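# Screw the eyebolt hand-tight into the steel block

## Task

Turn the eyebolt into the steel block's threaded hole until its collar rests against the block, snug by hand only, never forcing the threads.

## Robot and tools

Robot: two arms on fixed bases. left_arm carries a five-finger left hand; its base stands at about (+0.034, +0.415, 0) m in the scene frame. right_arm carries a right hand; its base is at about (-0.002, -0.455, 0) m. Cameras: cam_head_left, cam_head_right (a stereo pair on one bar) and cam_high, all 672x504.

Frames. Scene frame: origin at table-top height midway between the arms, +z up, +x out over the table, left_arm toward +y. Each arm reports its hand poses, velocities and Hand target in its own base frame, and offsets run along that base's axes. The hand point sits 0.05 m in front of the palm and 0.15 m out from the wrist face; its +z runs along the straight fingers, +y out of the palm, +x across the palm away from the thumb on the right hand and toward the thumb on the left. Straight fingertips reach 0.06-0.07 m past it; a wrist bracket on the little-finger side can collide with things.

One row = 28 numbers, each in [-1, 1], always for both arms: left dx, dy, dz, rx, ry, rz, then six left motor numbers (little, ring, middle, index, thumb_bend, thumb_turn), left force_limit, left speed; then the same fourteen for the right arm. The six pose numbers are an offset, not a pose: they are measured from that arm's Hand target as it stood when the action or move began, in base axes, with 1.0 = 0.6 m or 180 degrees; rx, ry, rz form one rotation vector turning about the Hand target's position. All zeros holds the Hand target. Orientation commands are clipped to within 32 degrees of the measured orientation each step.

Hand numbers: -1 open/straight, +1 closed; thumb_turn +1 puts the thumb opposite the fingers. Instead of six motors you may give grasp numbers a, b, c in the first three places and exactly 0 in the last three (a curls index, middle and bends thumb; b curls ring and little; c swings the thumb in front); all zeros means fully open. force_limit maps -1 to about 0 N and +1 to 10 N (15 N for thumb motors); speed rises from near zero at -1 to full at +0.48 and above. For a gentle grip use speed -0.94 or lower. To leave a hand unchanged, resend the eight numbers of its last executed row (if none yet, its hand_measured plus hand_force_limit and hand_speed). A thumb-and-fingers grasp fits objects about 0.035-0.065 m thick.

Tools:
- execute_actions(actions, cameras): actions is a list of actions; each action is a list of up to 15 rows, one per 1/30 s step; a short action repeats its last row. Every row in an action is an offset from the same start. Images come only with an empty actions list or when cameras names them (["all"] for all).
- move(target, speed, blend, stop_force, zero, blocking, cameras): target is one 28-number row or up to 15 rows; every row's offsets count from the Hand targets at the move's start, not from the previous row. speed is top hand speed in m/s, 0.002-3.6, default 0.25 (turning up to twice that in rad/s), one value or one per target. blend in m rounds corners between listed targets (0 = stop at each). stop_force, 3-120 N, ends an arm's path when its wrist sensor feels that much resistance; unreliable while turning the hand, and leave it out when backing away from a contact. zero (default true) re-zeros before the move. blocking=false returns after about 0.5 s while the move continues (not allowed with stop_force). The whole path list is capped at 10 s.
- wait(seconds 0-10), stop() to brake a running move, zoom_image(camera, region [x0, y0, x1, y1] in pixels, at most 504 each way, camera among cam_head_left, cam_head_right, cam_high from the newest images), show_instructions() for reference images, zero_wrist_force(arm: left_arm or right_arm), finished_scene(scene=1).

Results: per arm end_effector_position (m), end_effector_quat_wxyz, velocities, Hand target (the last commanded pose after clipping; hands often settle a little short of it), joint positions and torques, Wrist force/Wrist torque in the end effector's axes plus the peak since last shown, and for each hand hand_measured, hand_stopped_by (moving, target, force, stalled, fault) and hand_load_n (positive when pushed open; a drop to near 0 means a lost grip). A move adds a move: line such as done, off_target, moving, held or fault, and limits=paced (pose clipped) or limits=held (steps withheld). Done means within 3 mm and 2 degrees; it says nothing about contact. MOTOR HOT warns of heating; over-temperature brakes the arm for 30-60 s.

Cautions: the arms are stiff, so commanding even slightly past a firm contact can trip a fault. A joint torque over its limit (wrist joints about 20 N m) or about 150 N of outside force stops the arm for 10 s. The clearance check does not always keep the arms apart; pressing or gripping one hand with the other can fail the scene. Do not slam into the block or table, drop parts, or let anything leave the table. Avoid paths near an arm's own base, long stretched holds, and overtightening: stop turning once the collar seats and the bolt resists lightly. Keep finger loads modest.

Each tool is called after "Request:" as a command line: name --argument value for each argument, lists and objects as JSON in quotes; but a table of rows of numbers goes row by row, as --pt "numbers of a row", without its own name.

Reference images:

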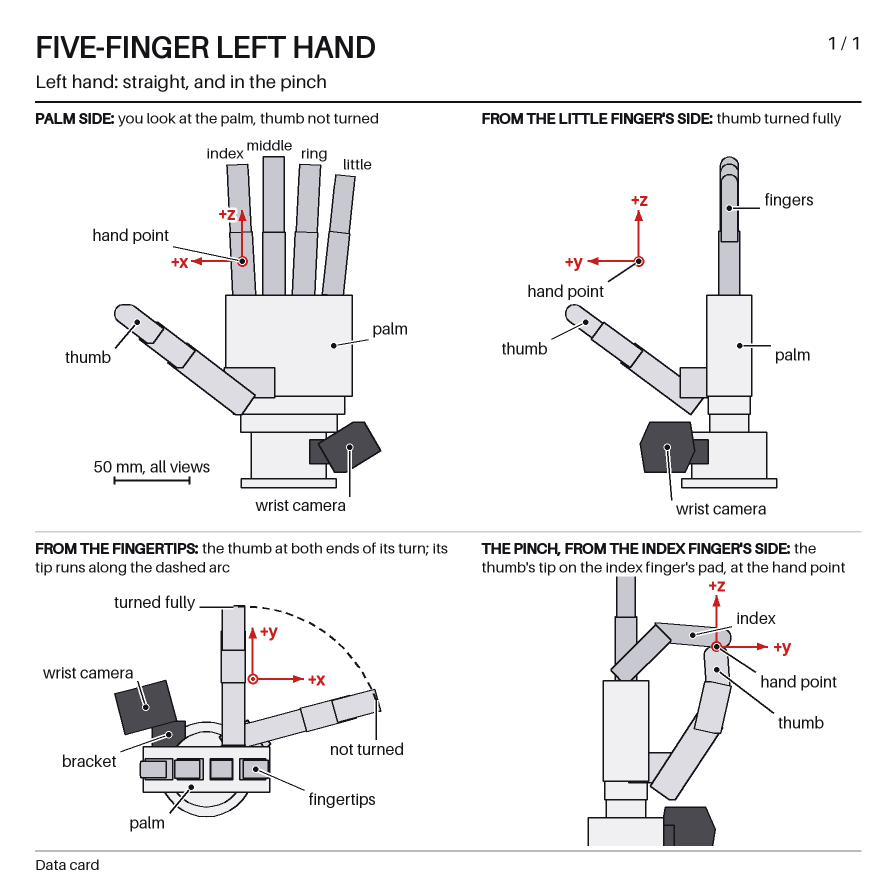

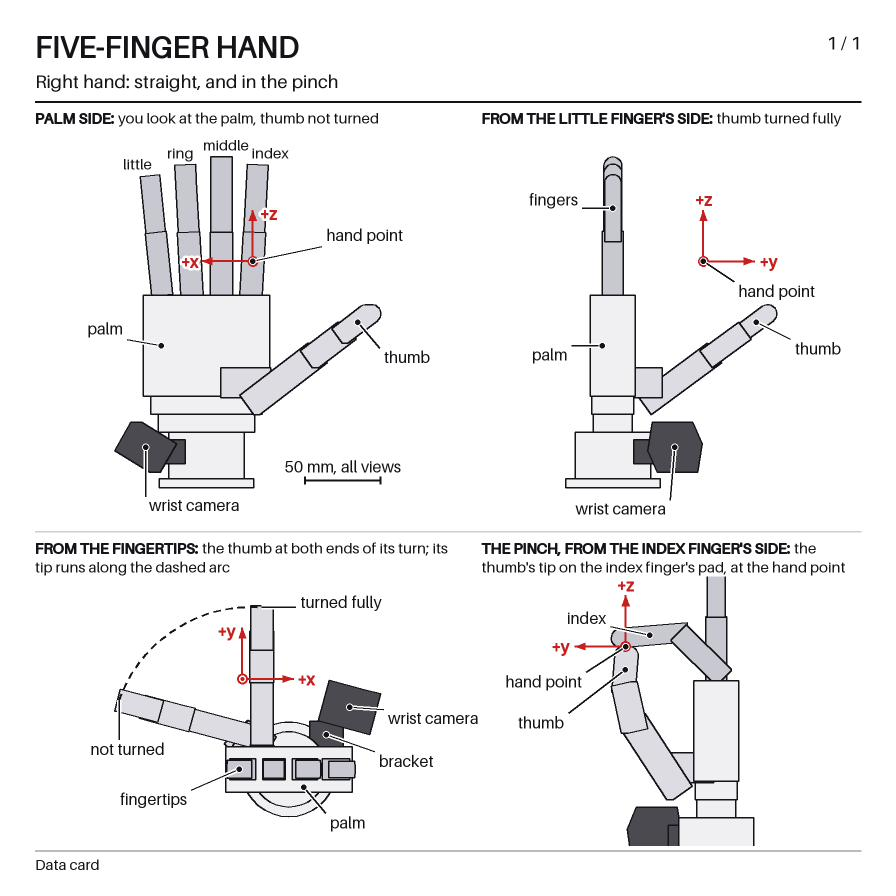

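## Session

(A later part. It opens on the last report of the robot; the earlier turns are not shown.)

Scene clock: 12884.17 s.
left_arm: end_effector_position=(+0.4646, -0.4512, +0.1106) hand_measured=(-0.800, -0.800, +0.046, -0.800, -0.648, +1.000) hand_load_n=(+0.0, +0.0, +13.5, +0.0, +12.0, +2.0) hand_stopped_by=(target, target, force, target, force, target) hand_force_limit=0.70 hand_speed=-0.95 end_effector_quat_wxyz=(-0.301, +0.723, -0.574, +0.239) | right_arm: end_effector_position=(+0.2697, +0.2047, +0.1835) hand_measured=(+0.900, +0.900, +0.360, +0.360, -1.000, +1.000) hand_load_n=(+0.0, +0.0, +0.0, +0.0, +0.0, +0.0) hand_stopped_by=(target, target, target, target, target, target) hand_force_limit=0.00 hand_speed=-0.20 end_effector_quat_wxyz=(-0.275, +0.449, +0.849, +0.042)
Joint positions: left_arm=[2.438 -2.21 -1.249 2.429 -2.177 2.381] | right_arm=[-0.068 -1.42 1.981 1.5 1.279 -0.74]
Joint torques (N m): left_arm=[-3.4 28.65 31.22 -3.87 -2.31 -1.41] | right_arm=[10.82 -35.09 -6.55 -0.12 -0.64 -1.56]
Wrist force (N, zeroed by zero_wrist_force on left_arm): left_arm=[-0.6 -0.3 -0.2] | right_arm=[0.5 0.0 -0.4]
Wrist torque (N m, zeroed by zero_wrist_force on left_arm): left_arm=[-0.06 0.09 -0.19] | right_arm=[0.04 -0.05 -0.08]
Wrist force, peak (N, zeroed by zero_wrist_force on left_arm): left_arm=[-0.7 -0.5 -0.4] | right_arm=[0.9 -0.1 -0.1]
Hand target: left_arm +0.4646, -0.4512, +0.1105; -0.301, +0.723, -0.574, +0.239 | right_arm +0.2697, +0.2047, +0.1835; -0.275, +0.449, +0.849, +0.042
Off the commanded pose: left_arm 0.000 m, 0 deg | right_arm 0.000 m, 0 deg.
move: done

Request:
move --target '[0,0,-0.005,0,0,0,-0.8,-0.8,0.5,-0.8,0.3,1,0.7,-0.95,0,0,0,0,0,0,0.9,0.9,0.36,0.36,-1,1,0,-0.2]' --speed 0.003 --stop_force 3

Request:
move --target '[0,0,0.0002,0,0,0,-0.8,-0.8,0.5,-0.8,0.3,1,0.7,-0.95,0,0,0,0,0,0,0.9,0.9,0.36,0.36,-1,1,0,-0.2]' --speed 0.005

Request:
move --target '[0.0013,0.0003,0,0,0,0,-0.8,-0.8,0.5,-0.8,0.3,1,0.7,-0.95,0,0,0,0,0,0,0.9,0.9,0.36,0.36,-1,1,0,-0.2]' --speed 0.005

Request:
move --target '[0.0013,0.0003,0,0,0,0,-0.8,-0.8,0.5,-0.8,0.3,1,0.7,-0.95,0,0,0,0,0,0,0.9,0.9,0.36,0.36,-1,1,0,-0.2]' --speed 0.005

Request:
move --target '[-0.0039,-0.0009,0,0,0,0,-0.8,-0.8,0.5,-0.8,0.3,1,0.7,-0.95,0,0,0,0,0,0,0.9,0.9,0.36,0.36,-1,1,0,-0.2]' --speed 0.005

Request:
move --target '[-0.0013,-0.0003,0,0,0,0,-0.8,-0.8,0.5,-0.8,0.3,1,0.7,-0.95,0,0,0,0,0,0,0.9,0.9,0.36,0.36,-1,1,0,-0.2]' --speed 0.005

Scene clock: 12903.13 s.
left_arm: end_effector_position=(+0.4646, -0.4513, +0.1102) hand_measured=(-0.800, -0.800, +0.046, -0.800, -0.648, +1.000) hand_load_n=(+0.0, +0.0, +12.0, +0.0, +12.5, +2.0) hand_stopped_by=(target, target, force, target, force, target) hand_force_limit=0.70 hand_speed=-0.95 end_effector_quat_wxyz=(-0.301, +0.723, -0.574, +0.239) | right_arm: end_effector_position=(+0.2697, +0.2047, +0.1835) hand_measured=(+0.900, +0.900, +0.360, +0.360, -1.000, +1.000) hand_load_n=(+0.0, +0.0, +0.0, +0.0, +0.0, +0.0) hand_stopped_by=(target, target, target, target, target, target) hand_force_limit=0.00 hand_speed=-0.20 end_effector_quat_wxyz=(-0.275, +0.449, +0.849, +0.042)
Joint positions: left_arm=[2.438 -2.211 -1.249 2.43 -2.177 2.381] | right_arm=[-0.068 -1.42 1.981 1.5 1.279 -0.74]
Joint torques (N m): left_arm=[-7.78 49.68 30.21 -3.87 -1.33 1.25] | right_arm=[9.71 -34.32 -6.1 -0.14 -0.7 -1.49]
Wrist force (N, zeroed by zero_wrist_force on left_arm): left_arm=[-0.4 -4.1 -3.3] | right_arm=[0.5 0.0 -0.3]
Wrist torque (N m, zeroed by zero_wrist_force on left_arm): left_arm=[-0.25 -0.02 -0.08] | right_arm=[0.05 -0.03 -0.08]
Wrist force, peak (N, zeroed by zero_wrist_force on left_arm): left_arm=[-0.7 -4.6 -3.5] | right_arm=[0.8 -0.2 -0.3]
Hand target: left_arm +0.4646, -0.4513, +0.1102; -0.301, +0.723, -0.574, +0.239 (not the last commanded pose) | right_arm +0.2697, +0.2047, +0.1835; -0.275, +0.449, +0.849, +0.042
Off the commanded pose: left_arm 0.003 m, 0 deg | right_arm 0.000 m, 0 deg.
move: contact (left_arm)

Scene clock: 12903.83 s.
left_arm: end_effector_position=(+0.4646, -0.4513, +0.1103) hand_measured=(-0.800, -0.800, +0.046, -0.800, -0.648, +1.000) hand_load_n=(+0.0, +0.0, +12.5, +0.0, +12.0, +2.0) hand_stopped_by=(target, target, force, target, force, target) hand_force_limit=0.70 hand_speed=-0.95 end_effector_quat_wxyz=(-0.301, +0.723, -0.574, +0.239) | right_arm: end_effector_position=(+0.2697, +0.2047, +0.1835) hand_measured=(+0.900, +0.900, +0.360, +0.360, -1.000, +1.000) hand_load_n=(+0.0, +0.0, +0.0, +0.0, +0.0, +0.0) hand_stopped_by=(target, target, target, target, target, target) hand_force_limit=0.00 hand_speed=-0.20 end_effector_quat_wxyz=(-0.275, +0.449, +0.849, +0.042)
Joint positions: left_arm=[2.438 -2.211 -1.249 2.429 -2.177 2.381] | right_arm=[-0.068 -1.42 1.981 1.5 1.279 -0.74]
Joint torques (N m): left_arm=[-8.09 53.91 30.44 -3.76 -0.83 1.29] | right_arm=[10.47 -34.43 -6.14 -0.21 -0.52 -1.49]
Wrist force (N, zeroed by zero_wrist_force on left_arm): left_arm=[-0.5 -2.6 -1.9] | right_arm=[0.5 0.0 -0.3]
Wrist torque (N m, zeroed by zero_wrist_force on left_arm): left_arm=[-0.22 0.03 -0.12] | right_arm=[0.04 -0.04 -0.08]
Wrist force, peak (N, zeroed by zero_wrist_force on left_arm): left_arm=[-0.4 -4.2 -3.3] | right_arm=[0.7 -0.2 -0.2]
Hand target: left_arm +0.4646, -0.4513, +0.1104; -0.301, +0.723, -0.574, +0.239 | right_arm +0.2697, +0.2047, +0.1835; -0.275, +0.449, +0.849, +0.042
Off the commanded pose: left_arm 0.000 m, 0 deg | right_arm 0.000 m, 0 deg.
move: done

Scene clock: 12904.53 s.
left_arm: end_effector_position=(+0.4654, -0.4511, +0.1104) hand_measured=(-0.800, -0.800, +0.046, -0.800, -0.648, +1.000) hand_load_n=(+0.0, +0.0, +12.0, +0.0, +12.5, +2.0) hand_stopped_by=(target, target, force, target, force, target) hand_force_limit=0.70 hand_speed=-0.95 end_effector_quat_wxyz=(-0.301, +0.723, -0.574, +0.239) | right_arm: end_effector_position=(+0.2697, +0.2047, +0.1835) hand_measured=(+0.900, +0.900, +0.360, +0.360, -1.000, +1.000) hand_load_n=(+0.0, +0.0, +0.0, +0.0, +0.0, +0.0) hand_stopped_by=(target, target, target, target, target, target) hand_force_limit=0.00 hand_speed=-0.20 end_effector_quat_wxyz=(-0.275, +0.449, +0.849, +0.042)
Joint positions: left_arm=[2.439 -2.212 -1.248 2.429 -2.176 2.382] | right_arm=[-0.068 -1.42 1.981 1.5 1.279 -0.74]
Joint torques (N m): left_arm=[12.22 28.08 31.69 1.2 0.17 2.2] | right_arm=[10.31 -33.51 -6.51 -0.16 -0.58 -1.61]
Wrist force (N, zeroed by zero_wrist_force on left_arm): left_arm=[-0.5 1.1 -2.7] | right_arm=[0.6 -0.2 -0.3]
Wrist torque (N m, zeroed by zero_wrist_force on left_arm): left_arm=[-0.19 0.04 -0.22] | right_arm=[0.01 -0.06 -0.08]
Wrist force, peak (N, zeroed by zero_wrist_force on left_arm): left_arm=[-0.6 -2.8 -2.0] | right_arm=[0.9 0.0 -0.3]
Hand target: left_arm +0.4654, -0.4511, +0.1104; -0.301, +0.723, -0.574, +0.239 | right_arm +0.2697, +0.2047, +0.1835; -0.275, +0.449, +0.849, +0.042
Off the commanded pose: left_arm 0.000 m, 0 deg | right_arm 0.000 m, 0 deg.
move: done

Scene clock: 12905.23 s.
left_arm: end_effector_position=(+0.4662, -0.4509, +0.1104) hand_measured=(-0.800, -0.800, +0.046, -0.800, -0.648, +1.000) hand_load_n=(+0.0, +0.0, +10.5, +0.0, +12.5, +2.0) hand_stopped_by=(target, target, force, target, force, target) hand_force_limit=0.70 hand_speed=-0.95 end_effector_quat_wxyz=(-0.301, +0.723, -0.574, +0.239) | right_arm: end_effector_position=(+0.2697, +0.2047, +0.1835) hand_measured=(+0.900, +0.900, +0.360, +0.360, -1.000, +1.000) hand_load_n=(+0.0, +0.0, +0.0, +0.0, +0.0, +0.5) hand_stopped_by=(target, target, target, target, target, target) hand_force_limit=0.00 hand_speed=-0.20 end_effector_quat_wxyz=(-0.275, +0.449, +0.849, +0.042)
Joint positions: left_arm=[2.44 -2.212 -1.246 2.43 -2.176 2.383] | right_arm=[-0.068 -1.42 1.981 1.5 1.279 -0.74]
Joint torques (N m): left_arm=[11.66 27.35 30.65 2.16 0.24 2.17] | right_arm=[10.14 -34.33 -6.12 -0.27 -0.67 -1.56]
Wrist force (N, zeroed by zero_wrist_force on left_arm): left_arm=[-0.3 -0.6 -7.2] | right_arm=[0.5 -0.1 -0.2]
Wrist torque (N m, zeroed by zero_wrist_force on left_arm): left_arm=[-0.41 -0.06 -0.19] | right_arm=[0.01 -0.04 -0.08]
Wrist force, peak (N, zeroed by zero_wrist_force on left_arm): left_arm=[-0.3 -0.9 -7.2] | right_arm=[0.8 -0.2 -0.3]
Hand target: left_arm +0.4662, -0.4509, +0.1104; -0.301, +0.723, -0.574, +0.239 | right_arm +0.2697, +0.2047, +0.1835; -0.275, +0.449, +0.849, +0.042
Off the commanded pose: left_arm 0.000 m, 0 deg | right_arm 0.000 m, 0 deg.
move: done

Scene clock: 12905.93 s.
left_arm: end_effector_position=(+0.4638, -0.4515, +0.1103) hand_measured=(-0.800, -0.800, +0.046, -0.800, -0.648, +1.000) hand_load_n=(+0.0, +0.0, +11.5, +0.0, +12.5, +2.5) hand_stopped_by=(target, target, force, target, force, target) hand_force_limit=0.70 hand_speed=-0.95 end_effector_quat_wxyz=(-0.301, +0.723, -0.574, +0.239) | right_arm: end_effector_position=(+0.2697, +0.2047, +0.1835) hand_measured=(+0.900, +0.900, +0.360, +0.360, -1.000, +1.000) hand_load_n=(+0.0, +0.0, +0.0, +0.0, +0.0, +0.5) hand_stopped_by=(target, target, target, target, target, target) hand_force_limit=0.00 hand_speed=-0.20 end_effector_quat_wxyz=(-0.275, +0.449, +0.849, +0.042)
Joint positions: left_arm=[2.436 -2.21 -1.25 2.429 -2.177 2.379] | right_arm=[-0.068 -1.42 1.981 1.5 1.279 -0.74]
Joint torques (N m): left_arm=[-2.5 49.85 8.77 -4.37 -1.7 -0.45] | right_arm=[10.43 -34.57 -5.94 -0.09 -0.7 -1.41]
Wrist force (N, zeroed by zero_wrist_force on left_arm): left_arm=[0.6 -6.5 -3.8] | right_arm=[0.6 -0.2 -0.4]
Wrist torque (N m, zeroed by zero_wrist_force on left_arm): left_arm=[-0.35 0.00 -0.05] | right_arm=[0.02 -0.05 -0.08]
Wrist force, peak (N, zeroed by zero_wrist_force on left_arm): left_arm=[-0.3 -5.6 -6.6] | right_arm=[0.8 -0.1 -0.2]
Hand target: left_arm +0.4639, -0.4515, +0.1104; -0.301, +0.723, -0.574, +0.239 | right_arm +0.2697, +0.2047, +0.1835; -0.275, +0.449, +0.849, +0.042
Off the commanded pose: left_arm 0.000 m, 0 deg | right_arm 0.000 m, 0 deg.
move: done

Scene clock: 12906.63 s.
left_arm: end_effector_position=(+0.4630, -0.4516, +0.1103) hand_measured=(-0.800, -0.800, +0.046, -0.800, -0.648, +1.000) hand_load_n=(-0.5, +0.0, +11.5, +0.0, +12.5, +2.5) hand_stopped_by=(target, target, force, target, force, target) hand_force_limit=0.70 hand_speed=-0.95 end_effector_quat_wxyz=(-0.301, +0.723, -0.574, +0.239) | right_arm: end_effector_position=(+0.2697, +0.2047, +0.1835) hand_measured=(+0.900, +0.900, +0.360, +0.360, -1.000, +1.000) hand_load_n=(+0.0, +0.0, +0.0, +0.0, +0.0, +0.0) hand_stopped_by=(target, target, target, target, target, target) hand_force_limit=0.00 hand_speed=-0.20 end_effector_quat_wxyz=(-0.275, +0.449, +0.849, +0.042)
Joint positions: left_arm=[2.435 -2.21 -1.251 2.429 -2.178 2.378] | right_arm=[-0.068 -1.42 1.981 1.5 1.279 -0.74]
Joint torques (N m): left_arm=[-6.09 50.12 7.85 -3.48 -2.26 -0.94] | right_arm=[9.56 -34.15 -6.58 -0.12 -0.7 -1.44]
Wrist force (N, zeroed by zero_wrist_force on left_arm): left_arm=[0.1 -5.6 -3.8] | right_arm=[0.7 -0.1 -0.3]
Wrist torque (N m, zeroed by zero_wrist_force on left_arm): left_arm=[-0.34 0.04 -0.09] | right_arm=[0.02 -0.06 -0.07]
Wrist force, peak (N, zeroed by zero_wrist_force on left_arm): left_arm=[0.4 -8.1 -3.9] | right_arm=[0.8 -0.2 -0.2]
Hand target: left_arm +0.4631, -0.4516, +0.1104; -0.301, +0.723, -0.574, +0.239 | right_arm +0.2697, +0.2047, +0.1835; -0.275, +0.449, +0.849, +0.042
Off the commanded pose: left_arm 0.000 m, 0 deg | right_arm 0.000 m, 0 deg.
move: done

Request:
move --target '[0.0025,0.0007,0.0007,0,0,0,-0.8,-0.8,0.5,-0.8,0.3,1,0.7,-0.95,0,0,0,0,0,0,0.9,0.9,0.36,0.36,-1,1,0,-0.2]' --speed 0.01

Request:
execute_actions --actions '[]' --cameras '["cam_high"]'

Request:
zoom_image --camera "cam_high" --region '[320, 190, 400, 250]'

Scene clock: 12970.50 s.
left_arm: end_effector_position=(+0.4646, -0.4512, +0.1108) hand_measured=(-0.800, -0.800, +0.046, -0.800, -0.648, +1.000) hand_load_n=(+0.0, +0.0, +12.5, +0.0, +12.0, +2.0) hand_stopped_by=(target, target, force, target, force, target) hand_force_limit=0.70 hand_speed=-0.95 end_effector_quat_wxyz=(-0.301, +0.723, -0.574, +0.239) | right_arm: end_effector_position=(+0.2697, +0.2047, +0.1835) hand_measured=(+0.900, +0.900, +0.360, +0.360, -1.000, +1.000) hand_load_n=(+0.5, +0.0, +0.0, +0.0, +0.0, +0.0) hand_stopped_by=(target, target, target, target, target, target) hand_force_limit=0.00 hand_speed=-0.20 end_effector_quat_wxyz=(-0.275, +0.449, +0.849, +0.042)
Joint positions: left_arm=[2.438 -2.21 -1.248 2.429 -2.177 2.381] | right_arm=[-0.068 -1.42 1.981 1.5 1.279 -0.74]
Joint torques (N m): left_arm=[4.14 28.27 29.82 -3.7 0.51 0.85] | right_arm=[9.81 -34.82 -5.69 -0.1 -0.71 -1.49]
Wrist force (N, zeroed by zero_wrist_force on left_arm): left_arm=[-0.5 -0.2 -0.3] | right_arm=[0.6 0.0 -0.2]
Wrist torque (N m, zeroed by zero_wrist_force on left_arm): left_arm=[-0.10 0.07 -0.18] | right_arm=[0.03 -0.06 -0.07]
Wrist force, peak (N, zeroed by zero_wrist_force on left_arm): left_arm=[0.3 -5.8 -4.0] | right_arm=[0.6 -0.2 -0.6]
Hand target: left_arm +0.4646, -0.4512, +0.1108; -0.301, +0.723, -0.574, +0.239 | right_arm +0.2697, +0.2047, +0.1835; -0.275, +0.449, +0.849, +0.042
Off the commanded pose: left_arm 0.000 m, 0 deg | right_arm 0.000 m, 0 deg.
move: done

Scene clock: 12970.50 s.
left_arm: end_effector_position=(+0.4646, -0.4512, +0.1108) hand_measured=(-0.800, -0.800, +0.046, -0.800, -0.648, +1.000) hand_load_n=(+0.0, +0.0, +12.5, +0.0, +12.0, +2.0) hand_stopped_by=(target, target, force, target, force, target) hand_force_limit=0.70 hand_speed=-0.95 end_effector_quat_wxyz=(-0.301, +0.723, -0.574, +0.239) | right_arm: end_effector_position=(+0.2697, +0.2047, +0.1835) hand_measured=(+0.900, +0.900, +0.360, +0.360, -1.000, +1.000) hand_load_n=(+0.5, +0.0, +0.0, +0.0, +0.0, +0.0) hand_stopped_by=(target, target, target, target, target, target) hand_force_limit=0.00 hand_speed=-0.20 end_effector_quat_wxyz=(-0.275, +0.449, +0.849, +0.042)
Joint positions: left_arm=[2.438 -2.21 -1.248 2.429 -2.177 2.381] | right_arm=[-0.068 -1.42 1.981 1.5 1.279 -0.74]
Joint velocities: within noise
Joint torques (N m): left_arm=[4.14 28.27 29.82 -3.7 0.51 0.85] | right_arm=[9.81 -34.82 -5.69 -0.1 -0.71 -1.49]
Wrist force (N, zeroed by zero_wrist_force on left_arm): left_arm=[-0.5 -0.2 -0.3] | right_arm=[0.6 0.0 -0.2]
Wrist torque (N m, zeroed by zero_wrist_force on left_arm): left_arm=[-0.10 0.07 -0.18] | right_arm=[0.03 -0.06 -0.07]
Wrist force, peak (N, zeroed by zero_wrist_force on left_arm): left_arm=[-0.5 -0.2 -0.3] | right_arm=[0.6 0.0 -0.2]
Hand target: left_arm +0.4646, -0.4512, +0.1108; -0.301, +0.723, -0.574, +0.239 | right_arm +0.2697, +0.2047, +0.1835; -0.275, +0.449, +0.849, +0.042
Off the commanded pose: left_arm 0.000 m, 0 deg | right_arm 0.000 m, 0 deg.
Images, in order (width x height): cam_high 672x504.

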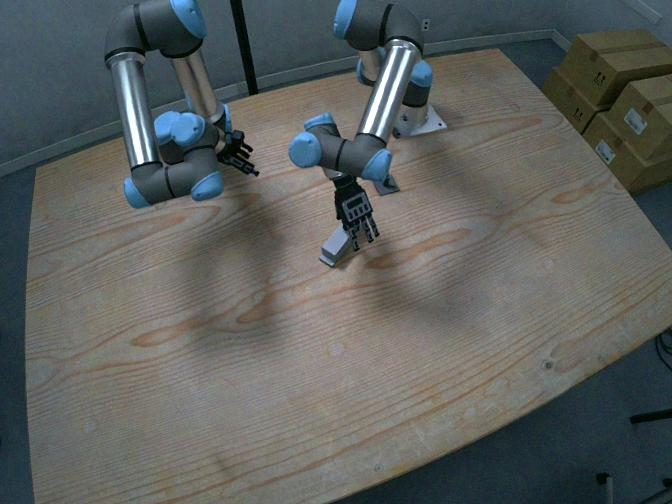

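Scaled by 6.300 from the camera's 672x504 image, which has a finer 960x720 frame.

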